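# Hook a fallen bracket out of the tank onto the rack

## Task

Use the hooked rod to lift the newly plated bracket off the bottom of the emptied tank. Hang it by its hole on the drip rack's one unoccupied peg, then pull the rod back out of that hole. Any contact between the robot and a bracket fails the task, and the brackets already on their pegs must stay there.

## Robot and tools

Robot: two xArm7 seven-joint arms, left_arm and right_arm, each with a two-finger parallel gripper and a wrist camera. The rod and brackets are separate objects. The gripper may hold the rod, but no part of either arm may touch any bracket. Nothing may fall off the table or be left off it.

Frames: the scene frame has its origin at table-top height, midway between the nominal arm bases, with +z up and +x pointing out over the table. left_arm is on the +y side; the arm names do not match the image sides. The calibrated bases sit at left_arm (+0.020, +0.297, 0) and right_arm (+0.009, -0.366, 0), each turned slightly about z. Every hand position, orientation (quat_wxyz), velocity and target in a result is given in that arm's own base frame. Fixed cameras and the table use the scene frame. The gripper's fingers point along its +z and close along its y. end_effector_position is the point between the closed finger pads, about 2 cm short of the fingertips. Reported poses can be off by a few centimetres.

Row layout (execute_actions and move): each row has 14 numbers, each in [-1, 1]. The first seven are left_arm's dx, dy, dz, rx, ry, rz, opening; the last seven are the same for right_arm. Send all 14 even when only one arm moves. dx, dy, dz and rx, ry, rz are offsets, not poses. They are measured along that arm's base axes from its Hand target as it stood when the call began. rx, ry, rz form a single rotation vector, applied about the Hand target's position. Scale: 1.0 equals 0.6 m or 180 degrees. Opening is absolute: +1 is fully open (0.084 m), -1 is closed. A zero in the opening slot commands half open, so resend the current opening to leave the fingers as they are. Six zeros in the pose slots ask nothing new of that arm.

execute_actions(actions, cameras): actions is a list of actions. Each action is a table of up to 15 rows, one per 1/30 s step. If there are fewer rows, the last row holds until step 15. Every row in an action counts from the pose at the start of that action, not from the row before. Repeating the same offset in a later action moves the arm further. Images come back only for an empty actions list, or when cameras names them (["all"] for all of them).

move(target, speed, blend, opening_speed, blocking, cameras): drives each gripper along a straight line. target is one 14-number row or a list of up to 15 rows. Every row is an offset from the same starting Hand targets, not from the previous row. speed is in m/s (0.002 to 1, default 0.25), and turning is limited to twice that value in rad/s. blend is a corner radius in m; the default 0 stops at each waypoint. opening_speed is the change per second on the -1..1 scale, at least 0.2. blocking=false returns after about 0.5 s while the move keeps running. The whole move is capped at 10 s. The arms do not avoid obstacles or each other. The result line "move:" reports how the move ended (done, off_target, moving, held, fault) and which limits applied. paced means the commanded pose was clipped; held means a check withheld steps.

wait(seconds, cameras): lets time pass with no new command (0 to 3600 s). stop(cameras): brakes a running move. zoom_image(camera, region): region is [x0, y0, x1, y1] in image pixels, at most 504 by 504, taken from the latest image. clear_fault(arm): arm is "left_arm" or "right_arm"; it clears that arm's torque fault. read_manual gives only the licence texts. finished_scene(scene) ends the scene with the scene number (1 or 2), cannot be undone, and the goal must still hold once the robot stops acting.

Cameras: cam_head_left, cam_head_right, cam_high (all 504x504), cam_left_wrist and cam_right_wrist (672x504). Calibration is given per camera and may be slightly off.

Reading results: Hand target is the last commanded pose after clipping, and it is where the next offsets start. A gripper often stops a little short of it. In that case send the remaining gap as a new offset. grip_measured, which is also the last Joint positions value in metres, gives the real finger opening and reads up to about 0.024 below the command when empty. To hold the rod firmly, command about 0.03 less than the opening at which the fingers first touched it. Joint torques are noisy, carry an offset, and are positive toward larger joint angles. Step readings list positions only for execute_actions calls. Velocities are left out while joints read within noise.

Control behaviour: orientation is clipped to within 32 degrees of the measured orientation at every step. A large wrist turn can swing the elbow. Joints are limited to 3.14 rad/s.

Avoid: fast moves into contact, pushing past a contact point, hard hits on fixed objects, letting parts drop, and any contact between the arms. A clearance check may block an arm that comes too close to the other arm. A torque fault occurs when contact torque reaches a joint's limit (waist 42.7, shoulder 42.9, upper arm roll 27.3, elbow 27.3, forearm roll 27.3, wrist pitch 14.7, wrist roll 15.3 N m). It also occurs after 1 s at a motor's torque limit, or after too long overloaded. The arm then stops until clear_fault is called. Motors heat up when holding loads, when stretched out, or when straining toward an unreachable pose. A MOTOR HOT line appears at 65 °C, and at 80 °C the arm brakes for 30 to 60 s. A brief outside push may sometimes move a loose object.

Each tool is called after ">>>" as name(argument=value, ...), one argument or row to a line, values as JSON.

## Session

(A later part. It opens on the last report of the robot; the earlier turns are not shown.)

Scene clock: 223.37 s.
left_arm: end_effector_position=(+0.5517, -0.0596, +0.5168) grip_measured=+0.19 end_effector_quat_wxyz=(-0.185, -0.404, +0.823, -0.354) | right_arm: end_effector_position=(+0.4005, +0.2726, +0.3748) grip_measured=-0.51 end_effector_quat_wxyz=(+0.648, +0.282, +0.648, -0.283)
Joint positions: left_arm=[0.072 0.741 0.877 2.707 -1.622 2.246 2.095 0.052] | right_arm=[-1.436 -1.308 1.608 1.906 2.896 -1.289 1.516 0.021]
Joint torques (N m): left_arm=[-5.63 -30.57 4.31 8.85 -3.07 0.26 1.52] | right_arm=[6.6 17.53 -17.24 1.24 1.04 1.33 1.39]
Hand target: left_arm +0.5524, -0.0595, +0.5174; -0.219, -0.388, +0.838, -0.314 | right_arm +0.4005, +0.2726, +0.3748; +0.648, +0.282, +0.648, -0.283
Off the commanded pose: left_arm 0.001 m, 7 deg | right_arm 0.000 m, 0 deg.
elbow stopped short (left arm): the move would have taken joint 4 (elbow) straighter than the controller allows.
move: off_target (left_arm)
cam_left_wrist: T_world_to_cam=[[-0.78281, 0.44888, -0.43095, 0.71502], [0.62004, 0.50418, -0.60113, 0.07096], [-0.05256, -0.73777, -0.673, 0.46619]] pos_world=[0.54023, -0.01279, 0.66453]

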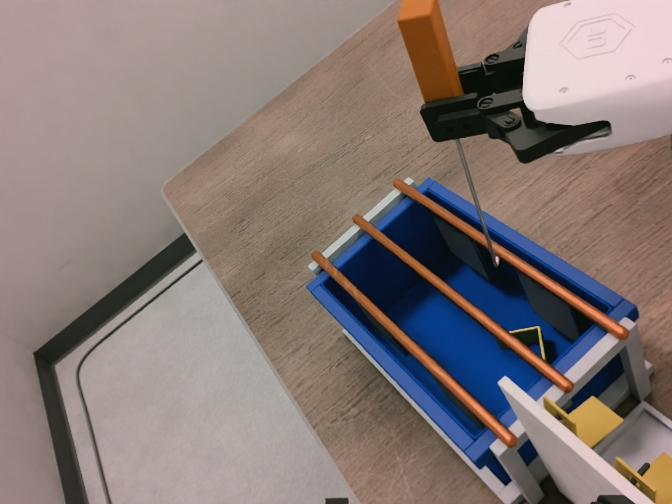

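>>> execute_actions(
  actions=[],
  cameras=["cam_high","cam_head_left","cam_head_right"],
)

>>> zoom_image(
  camera="cam_high",
  region=[140, 200, 330, 370],
)

>>> zoom_image(
  camera="cam_head_left",
  region=[220, 200, 380, 310],
)

>>> zoom_image(
  camera="cam_head_right",
  region=[220, 200, 380, 310],
)

Scene clock: 233.33 s.
left_arm: end_effector_position=(+0.5516, -0.0598, +0.5167) grip_measured=+0.19 end_effector_quat_wxyz=(-0.185, -0.404, +0.823, -0.354) | right_arm: end_effector_position=(+0.4005, +0.2726, +0.3748) grip_measured=-0.51 end_effector_quat_wxyz=(+0.648, +0.282, +0.648, -0.283)
Joint positions: left_arm=[0.071 0.741 0.877 2.707 -1.622 2.246 2.095 0.052] | right_arm=[-1.436 -1.308 1.608 1.906 2.896 -1.289 1.516 0.021]
Joint velocities: within noise
Joint torques (N m): left_arm=[-6.24 -31.05 4.35 6.72 -2.69 0.37 1.6] | right_arm=[6.58 17.55 -17.31 1.4 1.06 1.37 1.46]
Motor temperatures (°C): left_arm=[30 31 35 40 32 34 31] | right_arm=[33 34 32 35 36 39 36]
Hand target: left_arm +0.5524, -0.0595, +0.5174; -0.219, -0.388, +0.838, -0.314 | right_arm +0.4005, +0.2726, +0.3748; +0.648, +0.282, +0.648, -0.283
Tool commands: left_gripper/opening=+0.2 right_gripper/opening=-1.0
Off the commanded pose: left_arm 0.001 m, 7 deg | right_arm 0.000 m, 0 deg.
Images, in order (width x height): cam_head_left 504x504, cam_head_right 504x504, cam_high 504x504.

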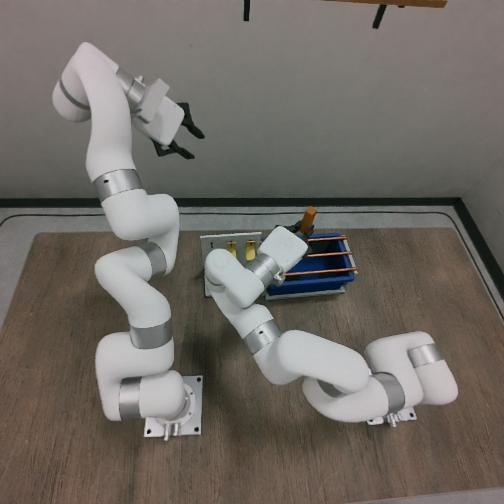

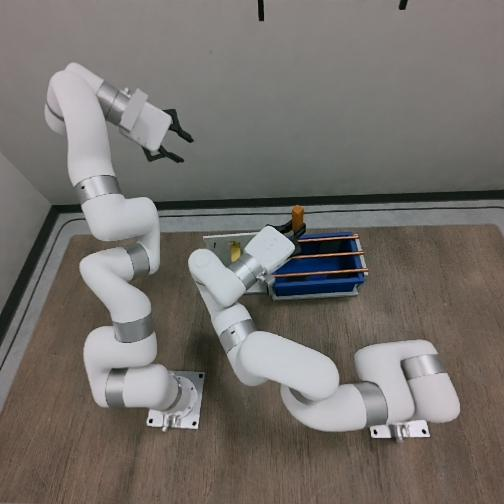

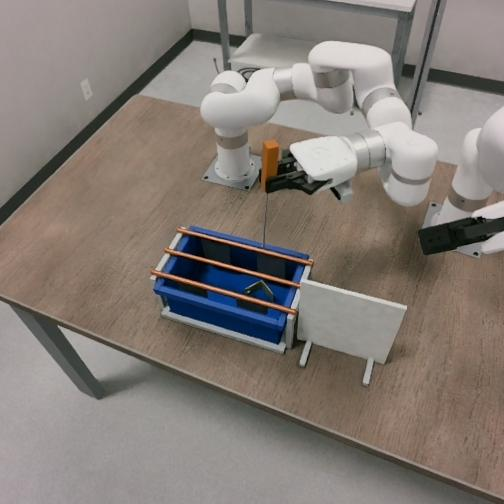

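Scaled by 2.653 from the camera's image (finer frame: 720x720).

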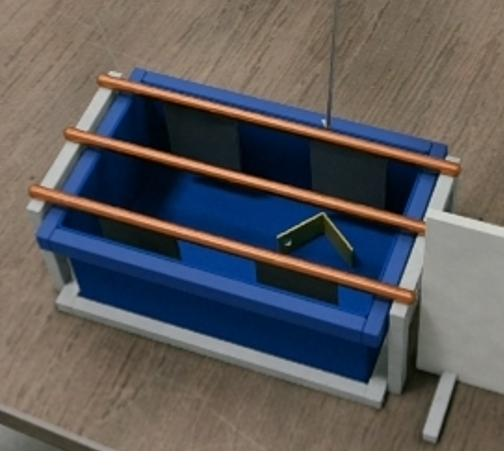

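Scaled by 3.150 from the camera's image (finer frame: 720x720).

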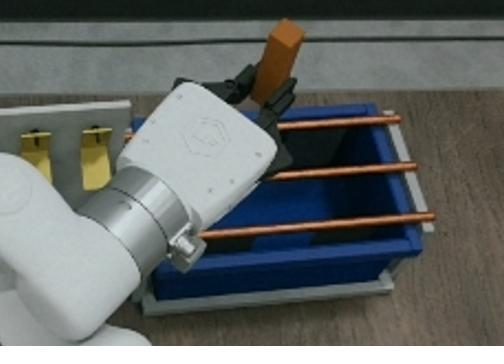

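Scaled by 3.150 from the camera's image (finer frame: 720x720).

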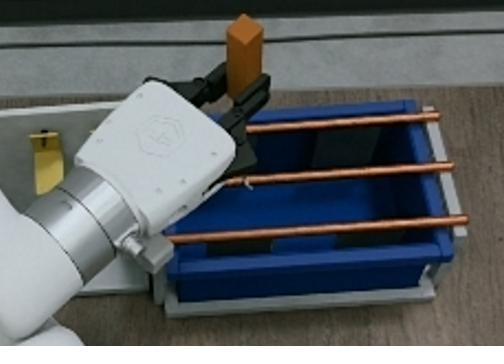

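>>> move(
  target=[0,0,0,0,0,0,0.2,0.025,0.01,-0.1167,0,0,0,-1],
  speed=0.08,
  cameras=["cam_left_wrist","cam_high"],
)

>>> zoom_image(
  camera="cam_left_wrist",
  region=[440, 220, 600, 380],
)

>>> zoom_image(
  camera="cam_high",
  region=[210, 240, 300, 330],
)

Scene clock: 242.83 s.
left_arm: end_effector_position=(+0.5516, -0.0598, +0.5167) grip_measured=+0.19 end_effector_quat_wxyz=(-0.185, -0.404, +0.823, -0.354) | right_arm: end_effector_position=(+0.4155, +0.2786, +0.3049) grip_measured=-0.51 end_effector_quat_wxyz=(+0.648, +0.282, +0.648, -0.283)
Joint positions: left_arm=[0.071 0.741 0.877 2.707 -1.622 2.246 2.095 0.052] | right_arm=[-1.482 -1.427 1.674 1.929 2.957 -1.28 1.618 0.021]
Joint torques (N m): left_arm=[-6.03 -30.99 4.38 6.72 -2.93 0.01 1.39] | right_arm=[-6.15 18.73 -17.56 5.17 1.16 -1.16 1.45]
Hand target: left_arm +0.5516, -0.0598, +0.5167; -0.185, -0.404, +0.823, -0.354 (not the last commanded pose) | right_arm +0.4155, +0.2786, +0.3048; +0.648, +0.282, +0.648, -0.283
Off the commanded pose: left_arm 0.001 m, 7 deg | right_arm 0.000 m, 0 deg.
move: done
cam_left_wrist: T_world_to_cam=[[-0.78273, 0.44912, -0.43085, 0.71496], [0.62013, 0.50412, -0.60109, 0.07093], [-0.05276, -0.73767, -0.6731, 0.46629]] pos_world=[0.54023, -0.01289, 0.66453]
Images, in order (width x height): cam_high 504x504, cam_left_wrist 672x504.

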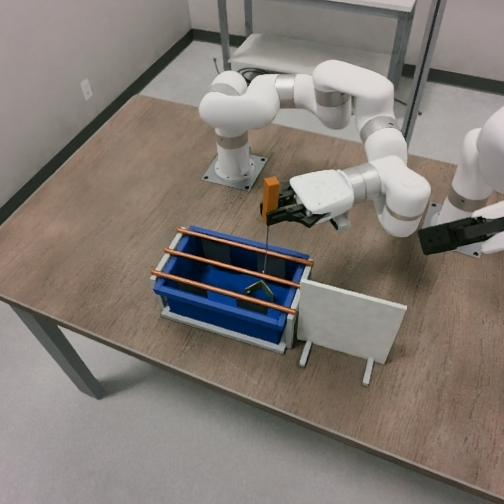

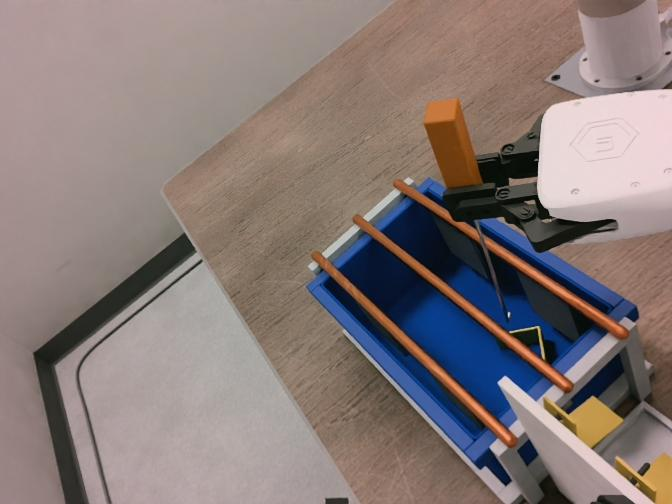

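Scaled by 3.150 from the camera's image (finer frame: 960x720).

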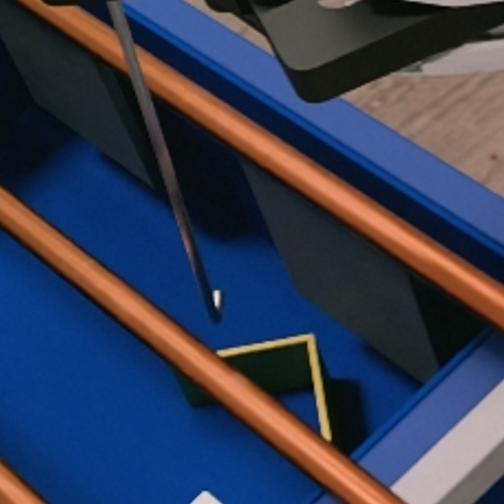

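Scaled by 5.600 from the camera's image (finer frame: 720x720).

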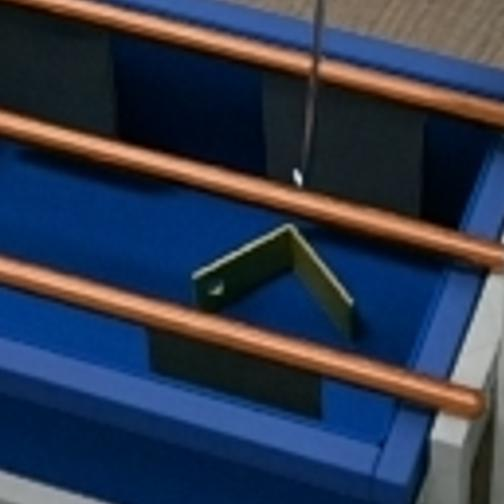

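>>> move(
  target=[
    [0,0,0,0,0,0,0.2,-0.0067,-0.045,0,0,0,0,-1],
    [0,0,0,0,0,0,0.2,-0.0033,-0.045,-0.11,0,0,0,-1],
  ],
  speed=0.06,
  cameras=["cam_left_wrist","cam_high"],
)

>>> zoom_image(
  camera="cam_left_wrist",
  region=[460, 260, 580, 380],
)

>>> zoom_image(
  camera="cam_high",
  region=[220, 250, 300, 330],
)

Scene clock: 252.93 s.
left_arm: end_effector_position=(+0.5516, -0.0598, +0.5167) grip_measured=+0.19 end_effector_quat_wxyz=(-0.185, -0.404, +0.823, -0.354) | right_arm: end_effector_position=(+0.4135, +0.2516, +0.2389) grip_measured=-0.51 end_effector_quat_wxyz=(+0.648, +0.282, +0.648, -0.283)
Joint positions: left_arm=[0.071 0.741 0.877 2.707 -1.622 2.246 2.095 0.052] | right_arm=[-1.411 -1.53 1.725 1.754 3.012 -1.176 1.726 0.021]
Joint torques (N m): left_arm=[-5.77 -30.95 4.47 6.75 -2.91 0.16 1.47] | right_arm=[-6.19 16.8 -19.2 3.84 1.07 -1.31 1.46]
Hand target: left_arm +0.5516, -0.0598, +0.5167; -0.185, -0.404, +0.823, -0.354 | right_arm +0.4135, +0.2516, +0.2388; +0.648, +0.282, +0.648, -0.283
Off the commanded pose: left_arm 0.000 m, 0 deg | right_arm 0.000 m, 0 deg.
move: done
cam_left_wrist: T_world_to_cam=[[-0.78273, 0.44912, -0.43085, 0.71496], [0.62013, 0.50412, -0.60109, 0.07093], [-0.05276, -0.73767, -0.6731, 0.46629]] pos_world=[0.54023, -0.01289, 0.66453]
Images, in order (width x height): cam_high 504x504, cam_left_wrist 672x504.

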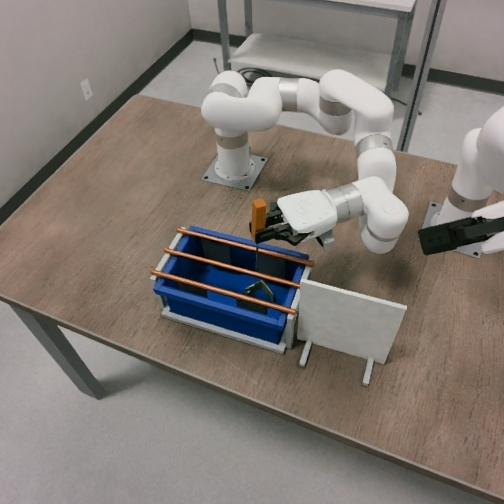

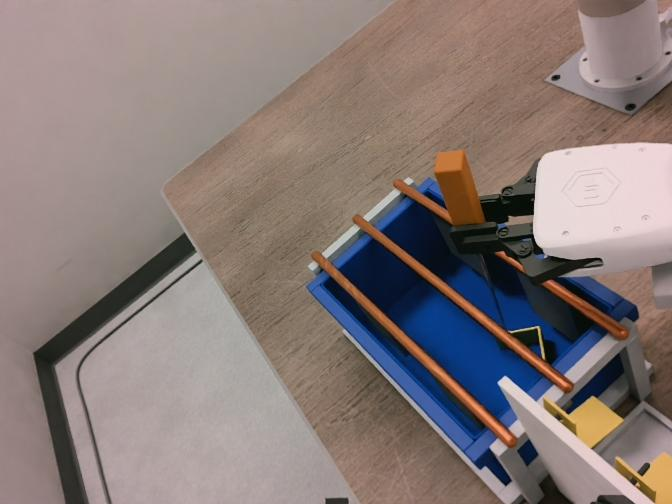

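Scaled by 4.200 from the camera's image (finer frame: 960x720).

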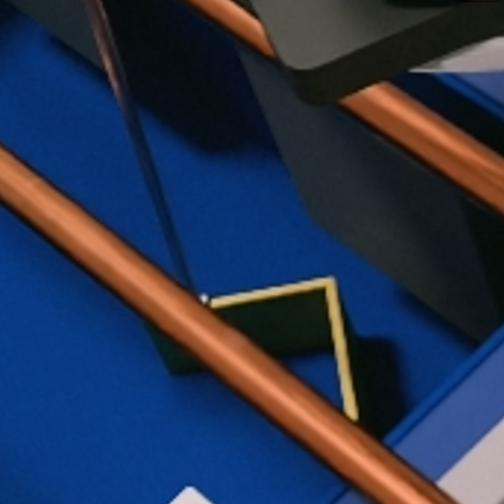

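Scaled by 6.300 from the camera's image (finer frame: 720x720).

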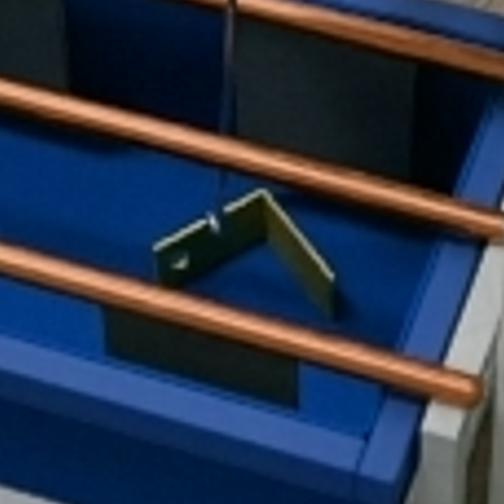

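>>> move(
  target=[
    [0,0,0,0,0,0,0.2,0.0185,0.004,0,0,0,0,-1],
    [0,0,0,0,0,0,0.2,0.0185,0.004,-0.025,0,0,0,-1],
  ],
  speed=0.04,
  cameras=["cam_left_wrist","cam_high"],
)

>>> zoom_image(
  camera="cam_left_wrist",
  region=[460, 260, 580, 380],
)

>>> zoom_image(
  camera="cam_high",
  region=[220, 250, 300, 330],
)

Scene clock: 258.13 s.
left_arm: end_effector_position=(+0.5516, -0.0598, +0.5167) grip_measured=+0.19 end_effector_quat_wxyz=(-0.185, -0.404, +0.823, -0.354) | right_arm: end_effector_position=(+0.4246, +0.2540, +0.2238) grip_measured=-0.51 end_effector_quat_wxyz=(+0.648, +0.282, +0.648, -0.283)
Joint positions: left_arm=[0.071 0.741 0.877 2.707 -1.622 2.246 2.095 0.052] | right_arm=[-1.458 -1.56 1.74 1.814 3.023 -1.188 1.744 0.021]
Joint torques (N m): left_arm=[-5.85 -31.14 4.34 6.89 -2.72 0.22 1.21] | right_arm=[-6.22 17.74 -18.88 3.5 1.1 -1.42 1.46]
Hand target: left_arm +0.5516, -0.0598, +0.5167; -0.185, -0.404, +0.823, -0.354 | right_arm +0.4246, +0.2540, +0.2238; +0.648, +0.282, +0.648, -0.283
Off the commanded pose: left_arm 0.000 m, 0 deg | right_arm 0.000 m, 0 deg.
move: done
cam_left_wrist: T_world_to_cam=[[-0.78273, 0.44912, -0.43085, 0.71496], [0.62013, 0.50412, -0.60109, 0.07093], [-0.05276, -0.73767, -0.6731, 0.46629]] pos_world=[0.54023, -0.01289, 0.66453]
Images, in order (width x height): cam_high 504x504, cam_left_wrist 672x504.

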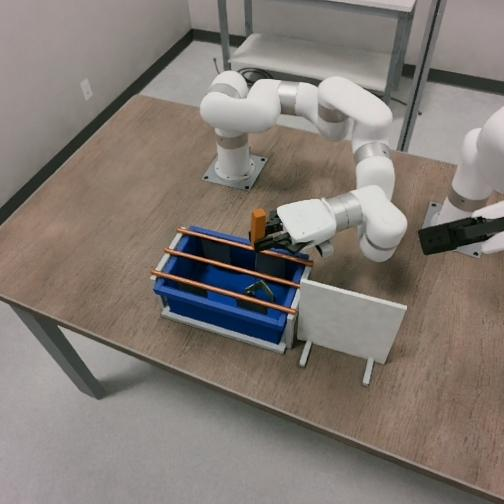

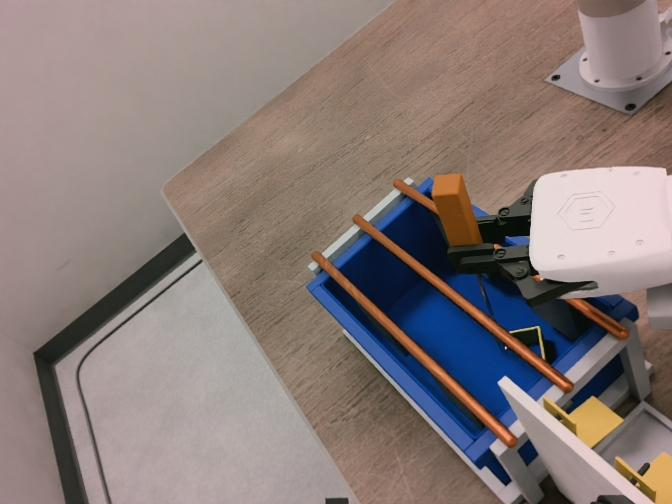

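Scaled by 4.200 from the camera's image (finer frame: 960x720).

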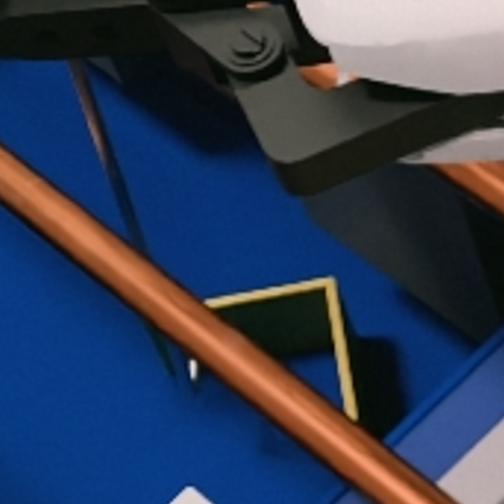

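Scaled by 6.300 from the camera's image (finer frame: 720x720).

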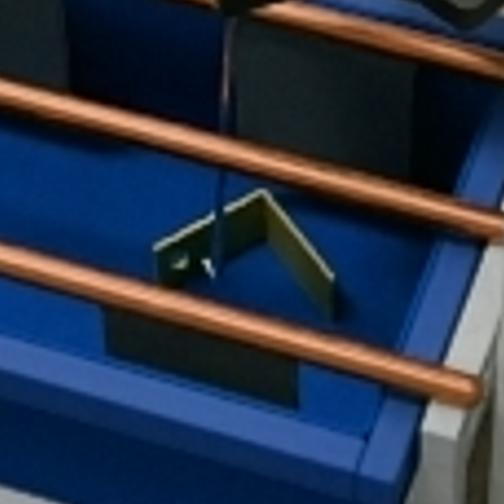

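>>> move(
  target=[
    [0,0,0,0,0,0,0.2,0.002,-0.002,-0.028,0,0,0,-1],
    [0,0,0,0,0,0,0.2,-0.0085,-0.015,-0.028,0,0,0,-1],
  ],
  speed=0.03,
  cameras=["cam_left_wrist","cam_high"],
)

>>> zoom_image(
  camera="cam_left_wrist",
  region=[460, 280, 560, 380],
)

>>> zoom_image(
  camera="cam_high",
  region=[220, 260, 290, 330],
)

Scene clock: 268.80 s.
left_arm: end_effector_position=(+0.5516, -0.0598, +0.5167) grip_measured=+0.19 end_effector_quat_wxyz=(-0.185, -0.404, +0.823, -0.354) | right_arm: end_effector_position=(+0.4195, +0.2450, +0.2070) grip_measured=-0.51 end_effector_quat_wxyz=(+0.648, +0.282, +0.648, -0.283)
Joint positions: left_arm=[0.071 0.741 0.877 2.707 -1.622 2.246 2.095 0.052] | right_arm=[-1.427 -1.586 1.756 1.757 3.04 -1.16 1.772 0.021]
Joint torques (N m): left_arm=[-5.61 -30.96 4.35 6.77 -2.51 0.11 1.2] | right_arm=[6.51 29.73 -19.16 -2.05 1.06 0.89 1.44]
Hand target: left_arm +0.5516, -0.0598, +0.5167; -0.185, -0.404, +0.823, -0.354 | right_arm +0.4195, +0.2450, +0.2070; +0.648, +0.282, +0.648, -0.283
Off the commanded pose: left_arm 0.000 m, 0 deg | right_arm 0.000 m, 0 deg.
move: done
cam_left_wrist: T_world_to_cam=[[-0.78273, 0.44912, -0.43085, 0.71496], [0.62013, 0.50412, -0.60109, 0.07093], [-0.05276, -0.73767, -0.6731, 0.46629]] pos_world=[0.54023, -0.01289, 0.66453]
Images, in order (width x height): cam_high 504x504, cam_left_wrist 672x504.

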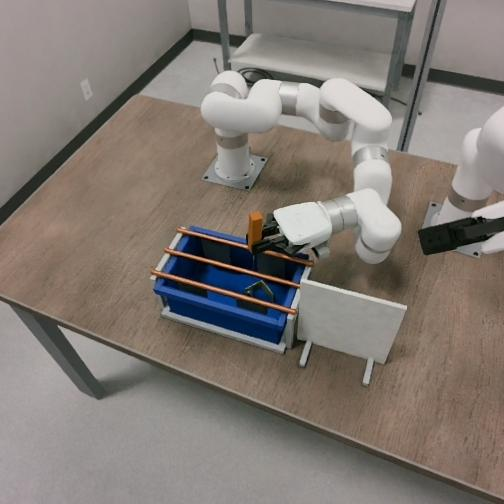

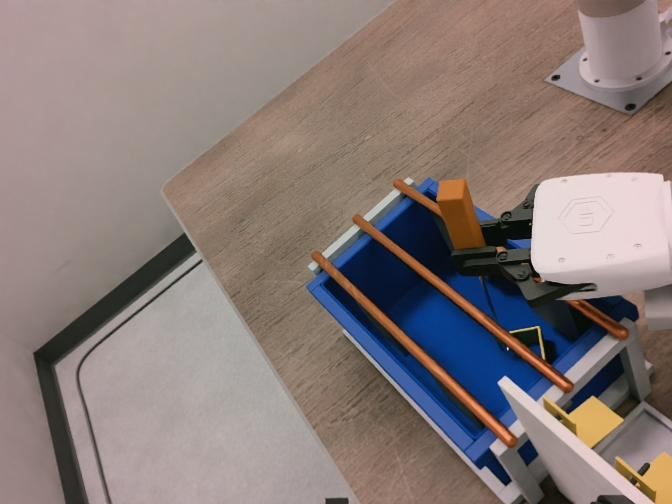

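Scaled by 5.040 from the camera's image (finer frame: 960x720).

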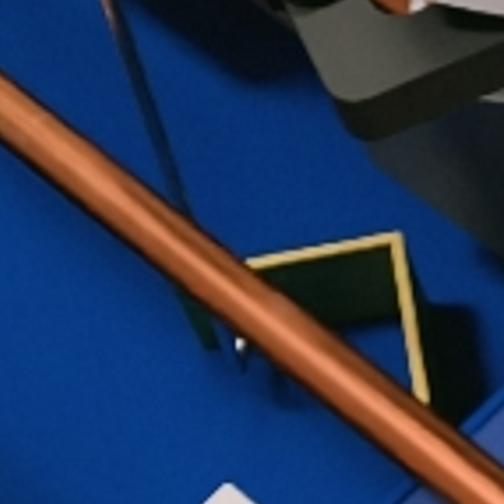

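Scaled by 7.200 from the camera's image (finer frame: 720x720).

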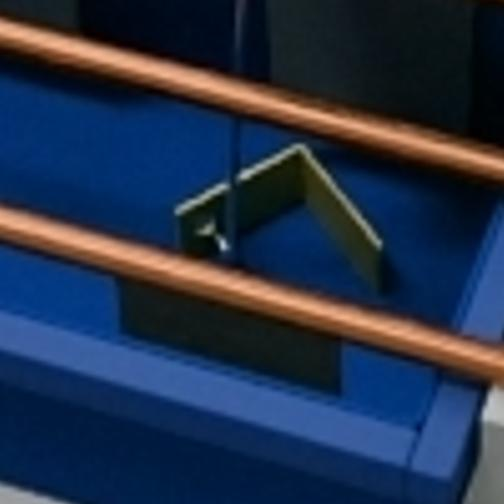

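>>> move(
  target=[0,0,0,0,0,0,0.2,-0.0063,-0.0122,0,0,0,0,-1],
  speed=0.02,
  cameras=["cam_left_wrist","cam_high"],
)

>>> zoom_image(
  camera="cam_left_wrist",
  region=[460, 280, 560, 380],
)

>>> zoom_image(
  camera="cam_high",
  region=[220, 260, 290, 330],
)

Scene clock: 274.33 s.
left_arm: end_effector_position=(+0.5516, -0.0598, +0.5167) grip_measured=+0.19 end_effector_quat_wxyz=(-0.185, -0.404, +0.823, -0.354) | right_arm: end_effector_position=(+0.4157, +0.2377, +0.2070) grip_measured=-0.51 end_effector_quat_wxyz=(+0.648, +0.282, +0.648, -0.283)
Joint positions: left_arm=[0.071 0.741 0.877 2.707 -1.622 2.246 2.095 0.052] | right_arm=[-1.4 -1.584 1.756 1.705 3.041 -1.135 1.775 0.021]
Joint torques (N m): left_arm=[-5.34 -31.24 4.63 6.89 -2.64 0.16 1.23] | right_arm=[6.61 29.13 -19.57 -2.13 1.05 0.93 1.39]
Hand target: left_arm +0.5516, -0.0598, +0.5167; -0.185, -0.404, +0.823, -0.354 | right_arm +0.4157, +0.2377, +0.2070; +0.648, +0.282, +0.648, -0.283
Off the commanded pose: left_arm 0.000 m, 0 deg | right_arm 0.000 m, 0 deg.
move: done
cam_left_wrist: T_world_to_cam=[[-0.78273, 0.44912, -0.43085, 0.71496], [0.62013, 0.50412, -0.60109, 0.07093], [-0.05276, -0.73767, -0.6731, 0.46629]] pos_world=[0.54023, -0.01289, 0.66453]
Images, in order (width x height): cam_high 504x504, cam_left_wrist 672x504.

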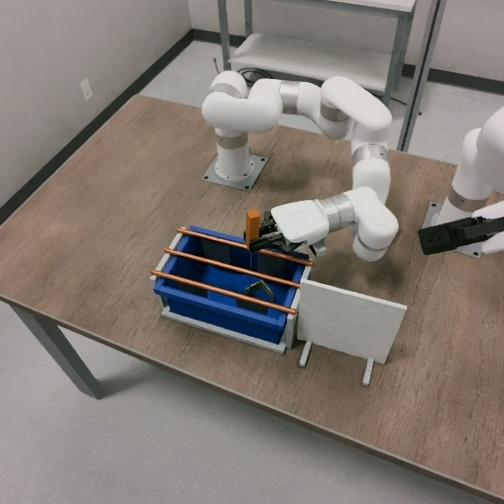

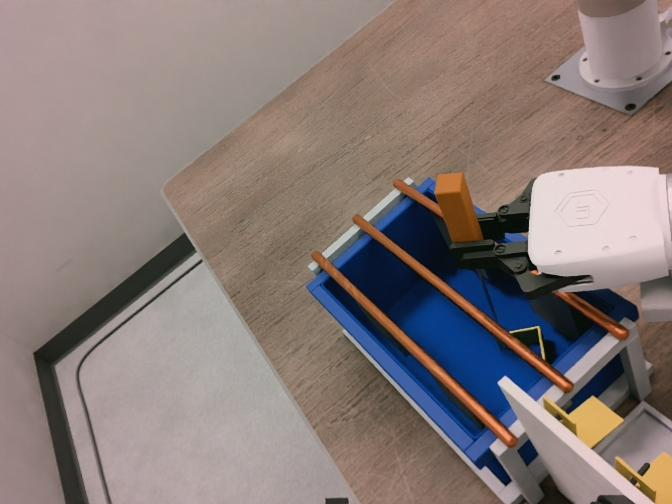

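Scaled by 5.040 from the camera's image (finer frame: 960x720).

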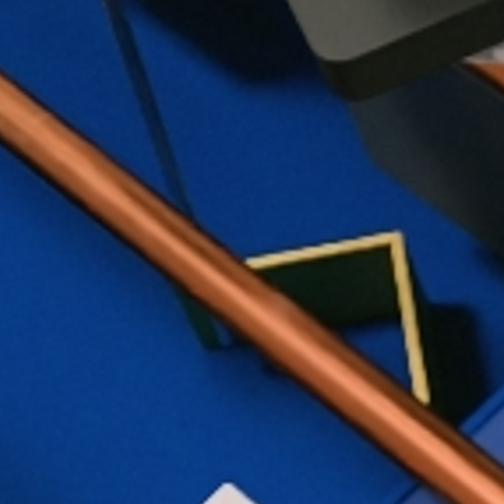

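Scaled by 7.200 from the camera's image (finer frame: 720x720).

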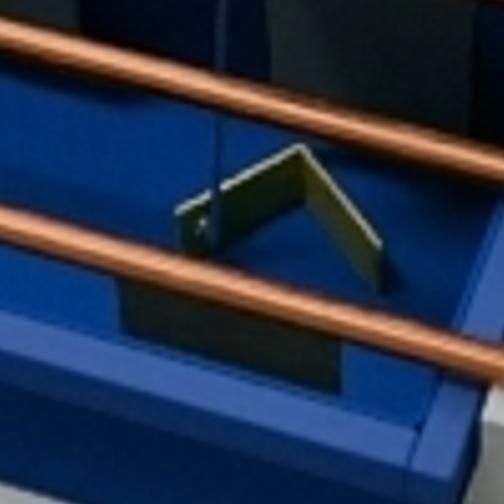

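>>> move(
  target=[0,0,0,0,0,0,0.2,-0.0055,-0.0065,0,0,0,0,-1],
  speed=0.02,
  cameras=["cam_left_wrist","cam_high"],
)

>>> zoom_image(
  camera="cam_left_wrist",
  region=[460, 280, 560, 380],
)

>>> zoom_image(
  camera="cam_high",
  region=[220, 260, 290, 330],
)

Scene clock: 277.13 s.
left_arm: end_effector_position=(+0.5516, -0.0598, +0.5167) grip_measured=+0.19 end_effector_quat_wxyz=(-0.185, -0.404, +0.823, -0.354) | right_arm: end_effector_position=(+0.4124, +0.2338, +0.2070) grip_measured=-0.51 end_effector_quat_wxyz=(+0.648, +0.282, +0.648, -0.283)
Joint positions: left_arm=[0.071 0.741 0.877 2.707 -1.622 2.246 2.095 0.052] | right_arm=[-1.381 -1.582 1.757 1.674 3.042 -1.122 1.777 0.021]
Joint torques (N m): left_arm=[-5.77 -31.37 4.52 6.67 -2.69 0.12 1.22] | right_arm=[6.37 28.78 -19.73 -2.25 1.05 0.92 1.48]
Hand target: left_arm +0.5516, -0.0598, +0.5167; -0.185, -0.404, +0.823, -0.354 | right_arm +0.4124, +0.2338, +0.2070; +0.648, +0.282, +0.648, -0.283
Off the commanded pose: left_arm 0.000 m, 0 deg | right_arm 0.000 m, 0 deg.
move: done
cam_left_wrist: T_world_to_cam=[[-0.78273, 0.44912, -0.43085, 0.71496], [0.62013, 0.50412, -0.60109, 0.07093], [-0.05276, -0.73767, -0.6731, 0.46629]] pos_world=[0.54023, -0.01289, 0.66453]
Images, in order (width x height): cam_high 504x504, cam_left_wrist 672x504.

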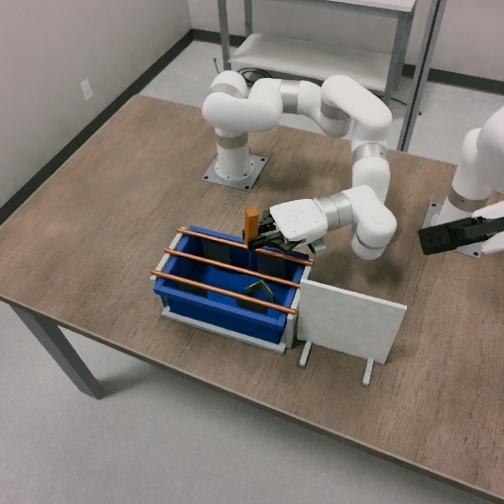

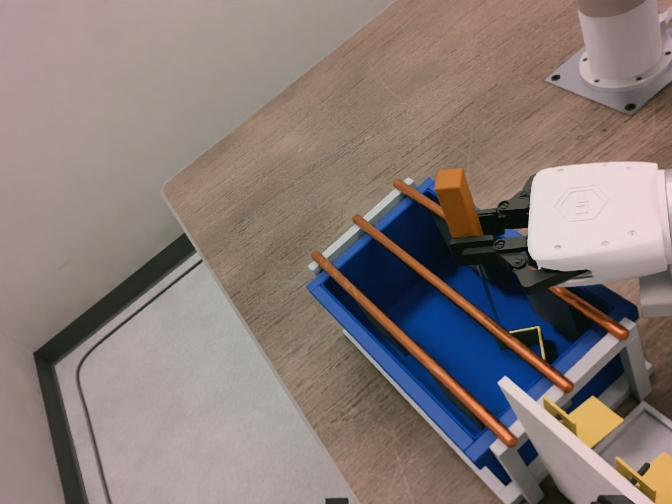

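Scaled by 5.040 from the camera's image (finer frame: 960x720).

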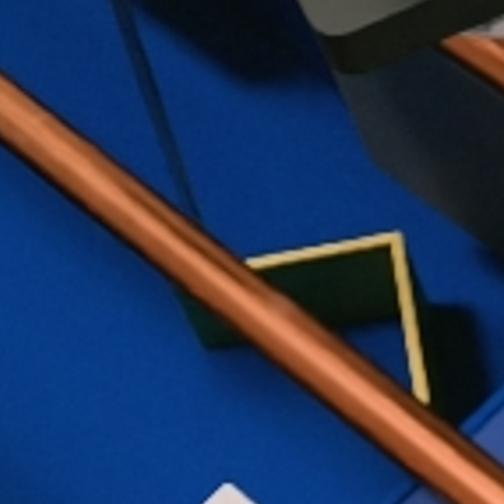

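Scaled by 7.200 from the camera's image (finer frame: 720x720).

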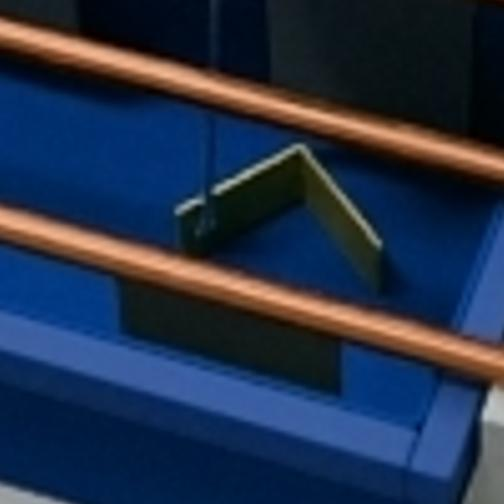

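>>> move(
  target=[
    [0,0,0,0,0,0,0.2,-0.002,-0.0025,0,0,0,0,-1],
    [0,0,0,0,0,0,0.2,-0.002,-0.0025,0.025,0,0,0,-1],
  ],
  speed=0.02,
  cameras=["cam_left_wrist","cam_high"],
)

>>> zoom_image(
  camera="cam_left_wrist",
  region=[460, 280, 560, 380],
)

>>> zoom_image(
  camera="cam_high",
  region=[220, 260, 290, 330],
)

Scene clock: 280.70 s.
left_arm: end_effector_position=(+0.5516, -0.0598, +0.5167) grip_measured=+0.19 end_effector_quat_wxyz=(-0.185, -0.404, +0.823, -0.354) | right_arm: end_effector_position=(+0.4112, +0.2323, +0.2220) grip_measured=-0.51 end_effector_quat_wxyz=(+0.648, +0.282, +0.648, -0.283)
Joint positions: left_arm=[0.071 0.741 0.877 2.707 -1.622 2.246 2.095 0.052] | right_arm=[-1.37 -1.556 1.74 1.652 3.028 -1.115 1.757 0.021]
Joint torques (N m): left_arm=[-5.41 -31.23 4.49 6.71 -2.68 0.14 1.11] | right_arm=[6.46 28.58 -26.63 -2.01 -3.97 0.91 -1.42]
Hand target: left_arm +0.5516, -0.0598, +0.5167; -0.185, -0.404, +0.823, -0.354 | right_arm +0.4112, +0.2323, +0.2220; +0.648, +0.282, +0.648, -0.283
Off the commanded pose: left_arm 0.000 m, 0 deg | right_arm 0.000 m, 0 deg.
move: done
cam_left_wrist: T_world_to_cam=[[-0.78273, 0.44912, -0.43085, 0.71496], [0.62013, 0.50412, -0.60109, 0.07093], [-0.05276, -0.73767, -0.6731, 0.46629]] pos_world=[0.54023, -0.01289, 0.66453]
Images, in order (width x height): cam_high 504x504, cam_left_wrist 672x504.

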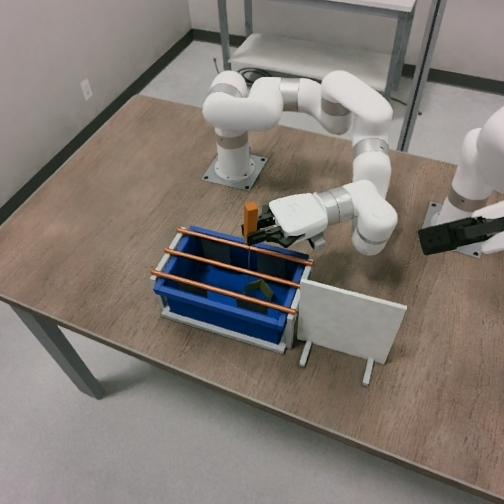

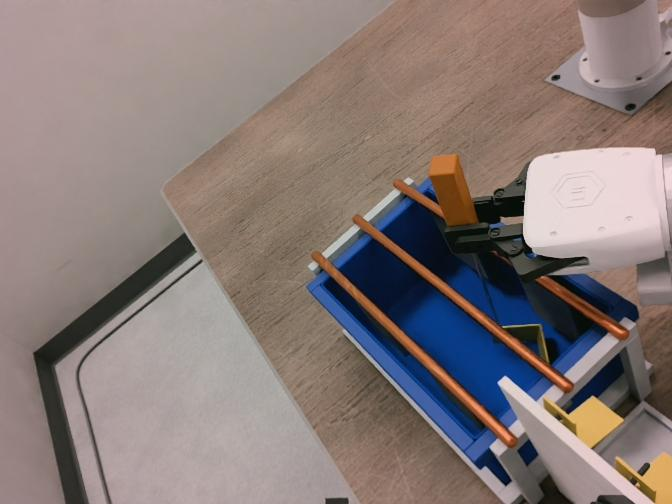

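Scaled by 5.040 from the camera's image (finer frame: 960x720).

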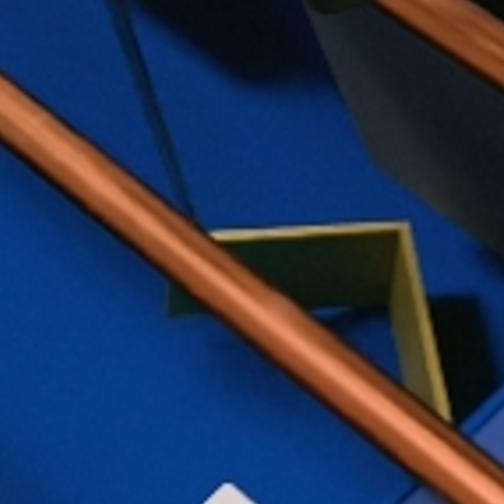

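Scaled by 7.200 from the camera's image (finer frame: 720x720).

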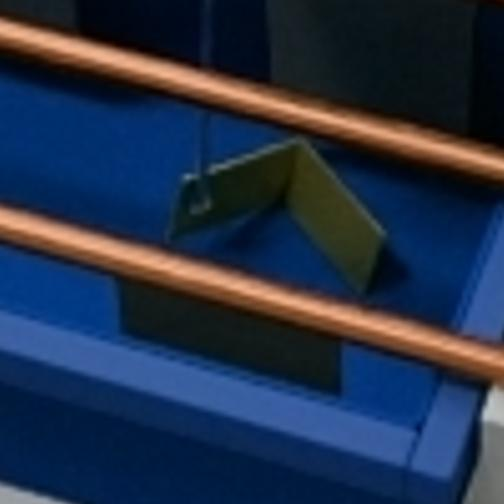

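>>> move(
  target=[0,0,0,0,0,0,0.2,0,0,0.055,0,0,0,-1],
  speed=0.025,
  cameras=["cam_left_wrist","cam_high"],
)

>>> zoom_image(
  camera="cam_left_wrist",
  region=[440, 260, 580, 400],
)

>>> zoom_image(
  camera="cam_high",
  region=[210, 240, 300, 330],
)

Scene clock: 285.40 s.
left_arm: end_effector_position=(+0.5516, -0.0598, +0.5167) grip_measured=+0.19 end_effector_quat_wxyz=(-0.185, -0.404, +0.823, -0.354) | right_arm: end_effector_position=(+0.4112, +0.2323, +0.2550) grip_measured=-0.51 end_effector_quat_wxyz=(+0.648, +0.282, +0.648, -0.283)
Joint positions: left_arm=[0.071 0.741 0.877 2.707 -1.622 2.246 2.095 0.052] | right_arm=[-1.362 -1.499 1.703 1.639 2.997 -1.112 1.711 0.021]
Joint torques (N m): left_arm=[-5.45 -31.32 4.42 6.81 -2.69 0.1 1.22] | right_arm=[6.64 28.48 -26.9 -1.13 -3.97 0.06 -1.35]
Hand target: left_arm +0.5516, -0.0598, +0.5167; -0.185, -0.404, +0.823, -0.354 | right_arm +0.4112, +0.2323, +0.2550; +0.648, +0.282, +0.648, -0.283
Off the commanded pose: left_arm 0.000 m, 0 deg | right_arm 0.000 m, 0 deg.
move: done
cam_left_wrist: T_world_to_cam=[[-0.78273, 0.44912, -0.43085, 0.71496], [0.62013, 0.50412, -0.60109, 0.07093], [-0.05276, -0.73767, -0.6731, 0.46629]] pos_world=[0.54023, -0.01289, 0.66453]
Images, in order (width x height): cam_high 504x504, cam_left_wrist 672x504.

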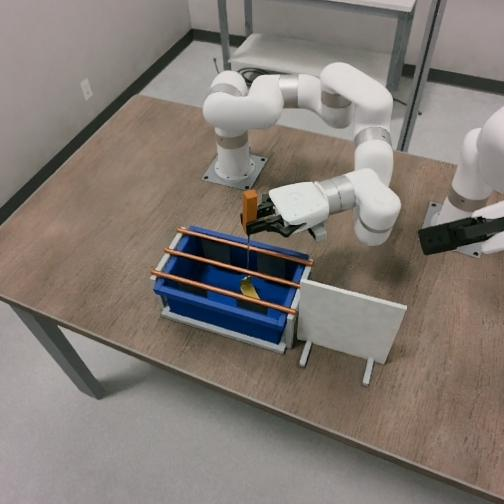

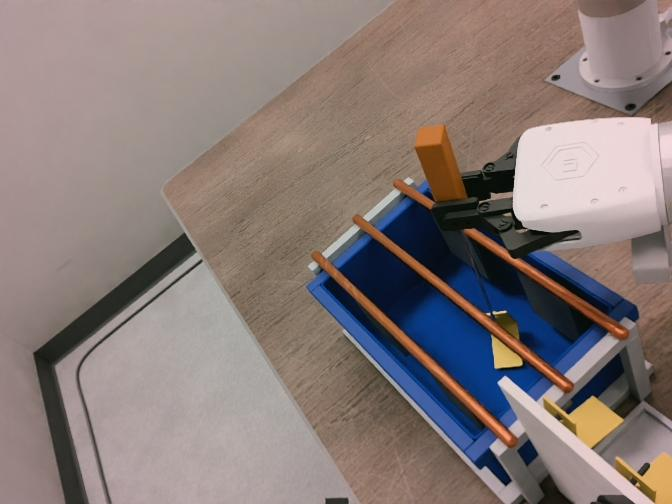

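Scaled by 3.600 from the camera's image (finer frame: 960x720).

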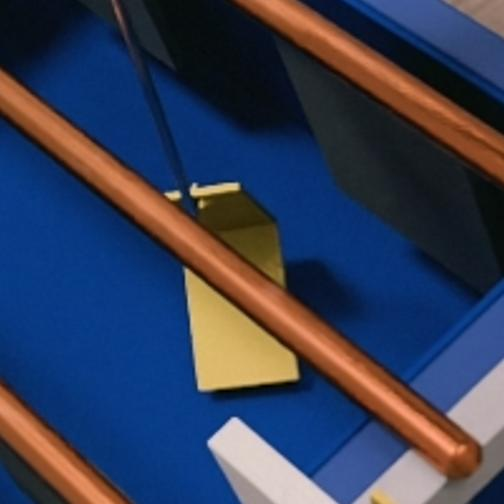

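Scaled by 5.600 from the camera's image (finer frame: 720x720).

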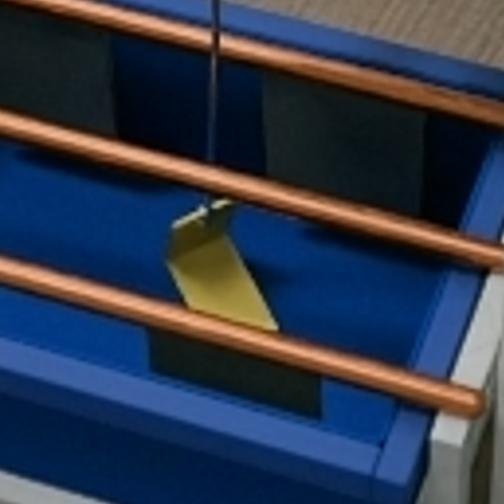

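>>> move(
  target=[0,0,0,0,0,0,0.2,-0.0314,-0.065,0,0,0,0.2222,-1],
  speed=0.05,
  cameras=["cam_left_wrist","cam_high"],
)

>>> zoom_image(
  camera="cam_left_wrist",
  region=[420, 240, 580, 400],
)

>>> zoom_image(
  camera="cam_high",
  region=[210, 240, 300, 330],
)

Scene clock: 299.63 s.
left_arm: end_effector_position=(+0.5516, -0.0598, +0.5167) grip_measured=+0.19 end_effector_quat_wxyz=(-0.185, -0.404, +0.823, -0.354) | right_arm: end_effector_position=(+0.3924, +0.1933, +0.2550) grip_measured=-0.51 end_effector_quat_wxyz=(+0.706, +0.043, +0.706, -0.044)
Joint positions: left_arm=[0.071 0.741 0.877 2.707 -1.622 2.246 2.095 0.052] | right_arm=[-0.693 -1.607 1.654 0.676 2.997 -0.106 1.802 0.021]
Joint torques (N m): left_arm=[-5.62 -31.73 4.53 7 -2.8 0.01 1.31] | right_arm=[6.53 3.45 -18.06 -4.27 1.56 0.9 1.47]
Hand target: left_arm +0.5516, -0.0598, +0.5167; -0.185, -0.404, +0.823, -0.354 | right_arm +0.3924, +0.1933, +0.2550; +0.706, +0.043, +0.706, -0.044
Off the commanded pose: left_arm 0.000 m, 0 deg | right_arm 0.000 m, 0 deg.
move: done
cam_left_wrist: T_world_to_cam=[[-0.78273, 0.44912, -0.43085, 0.71496], [0.62013, 0.50412, -0.60109, 0.07093], [-0.05276, -0.73767, -0.6731, 0.46629]] pos_world=[0.54023, -0.01289, 0.66453]
Images, in order (width x height): cam_high 504x504, cam_left_wrist 672x504.

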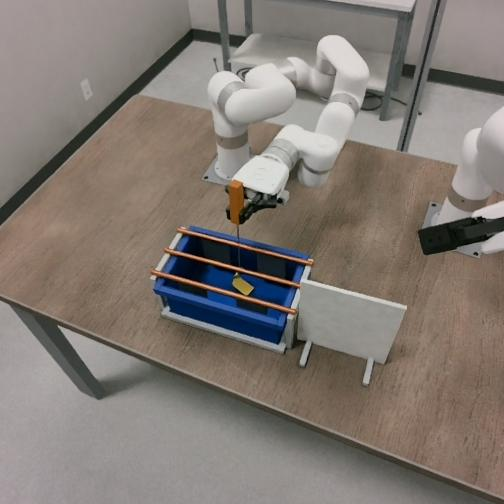

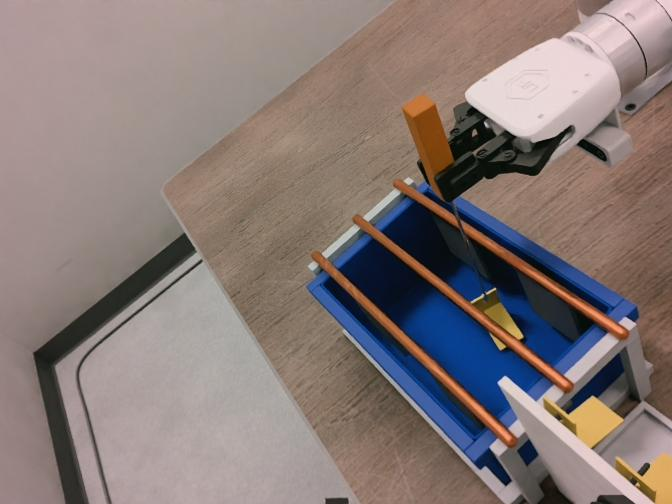

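Scaled by 3.150 from the camera's image (finer frame: 960x720).

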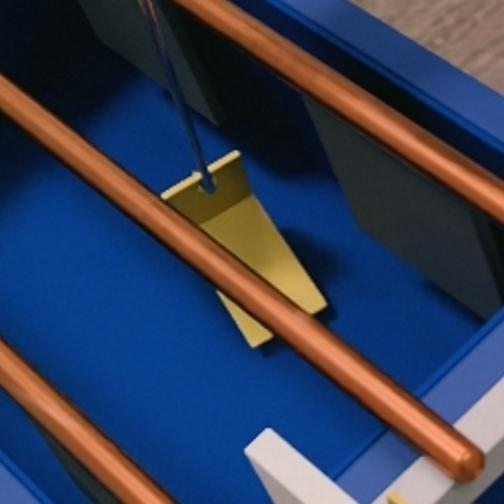

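Scaled by 5.600 from the camera's image (finer frame: 720x720).

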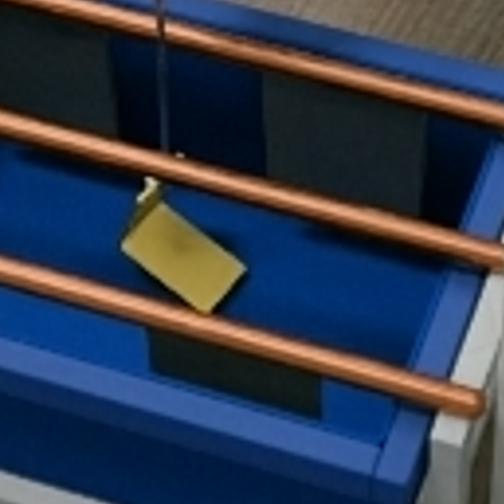

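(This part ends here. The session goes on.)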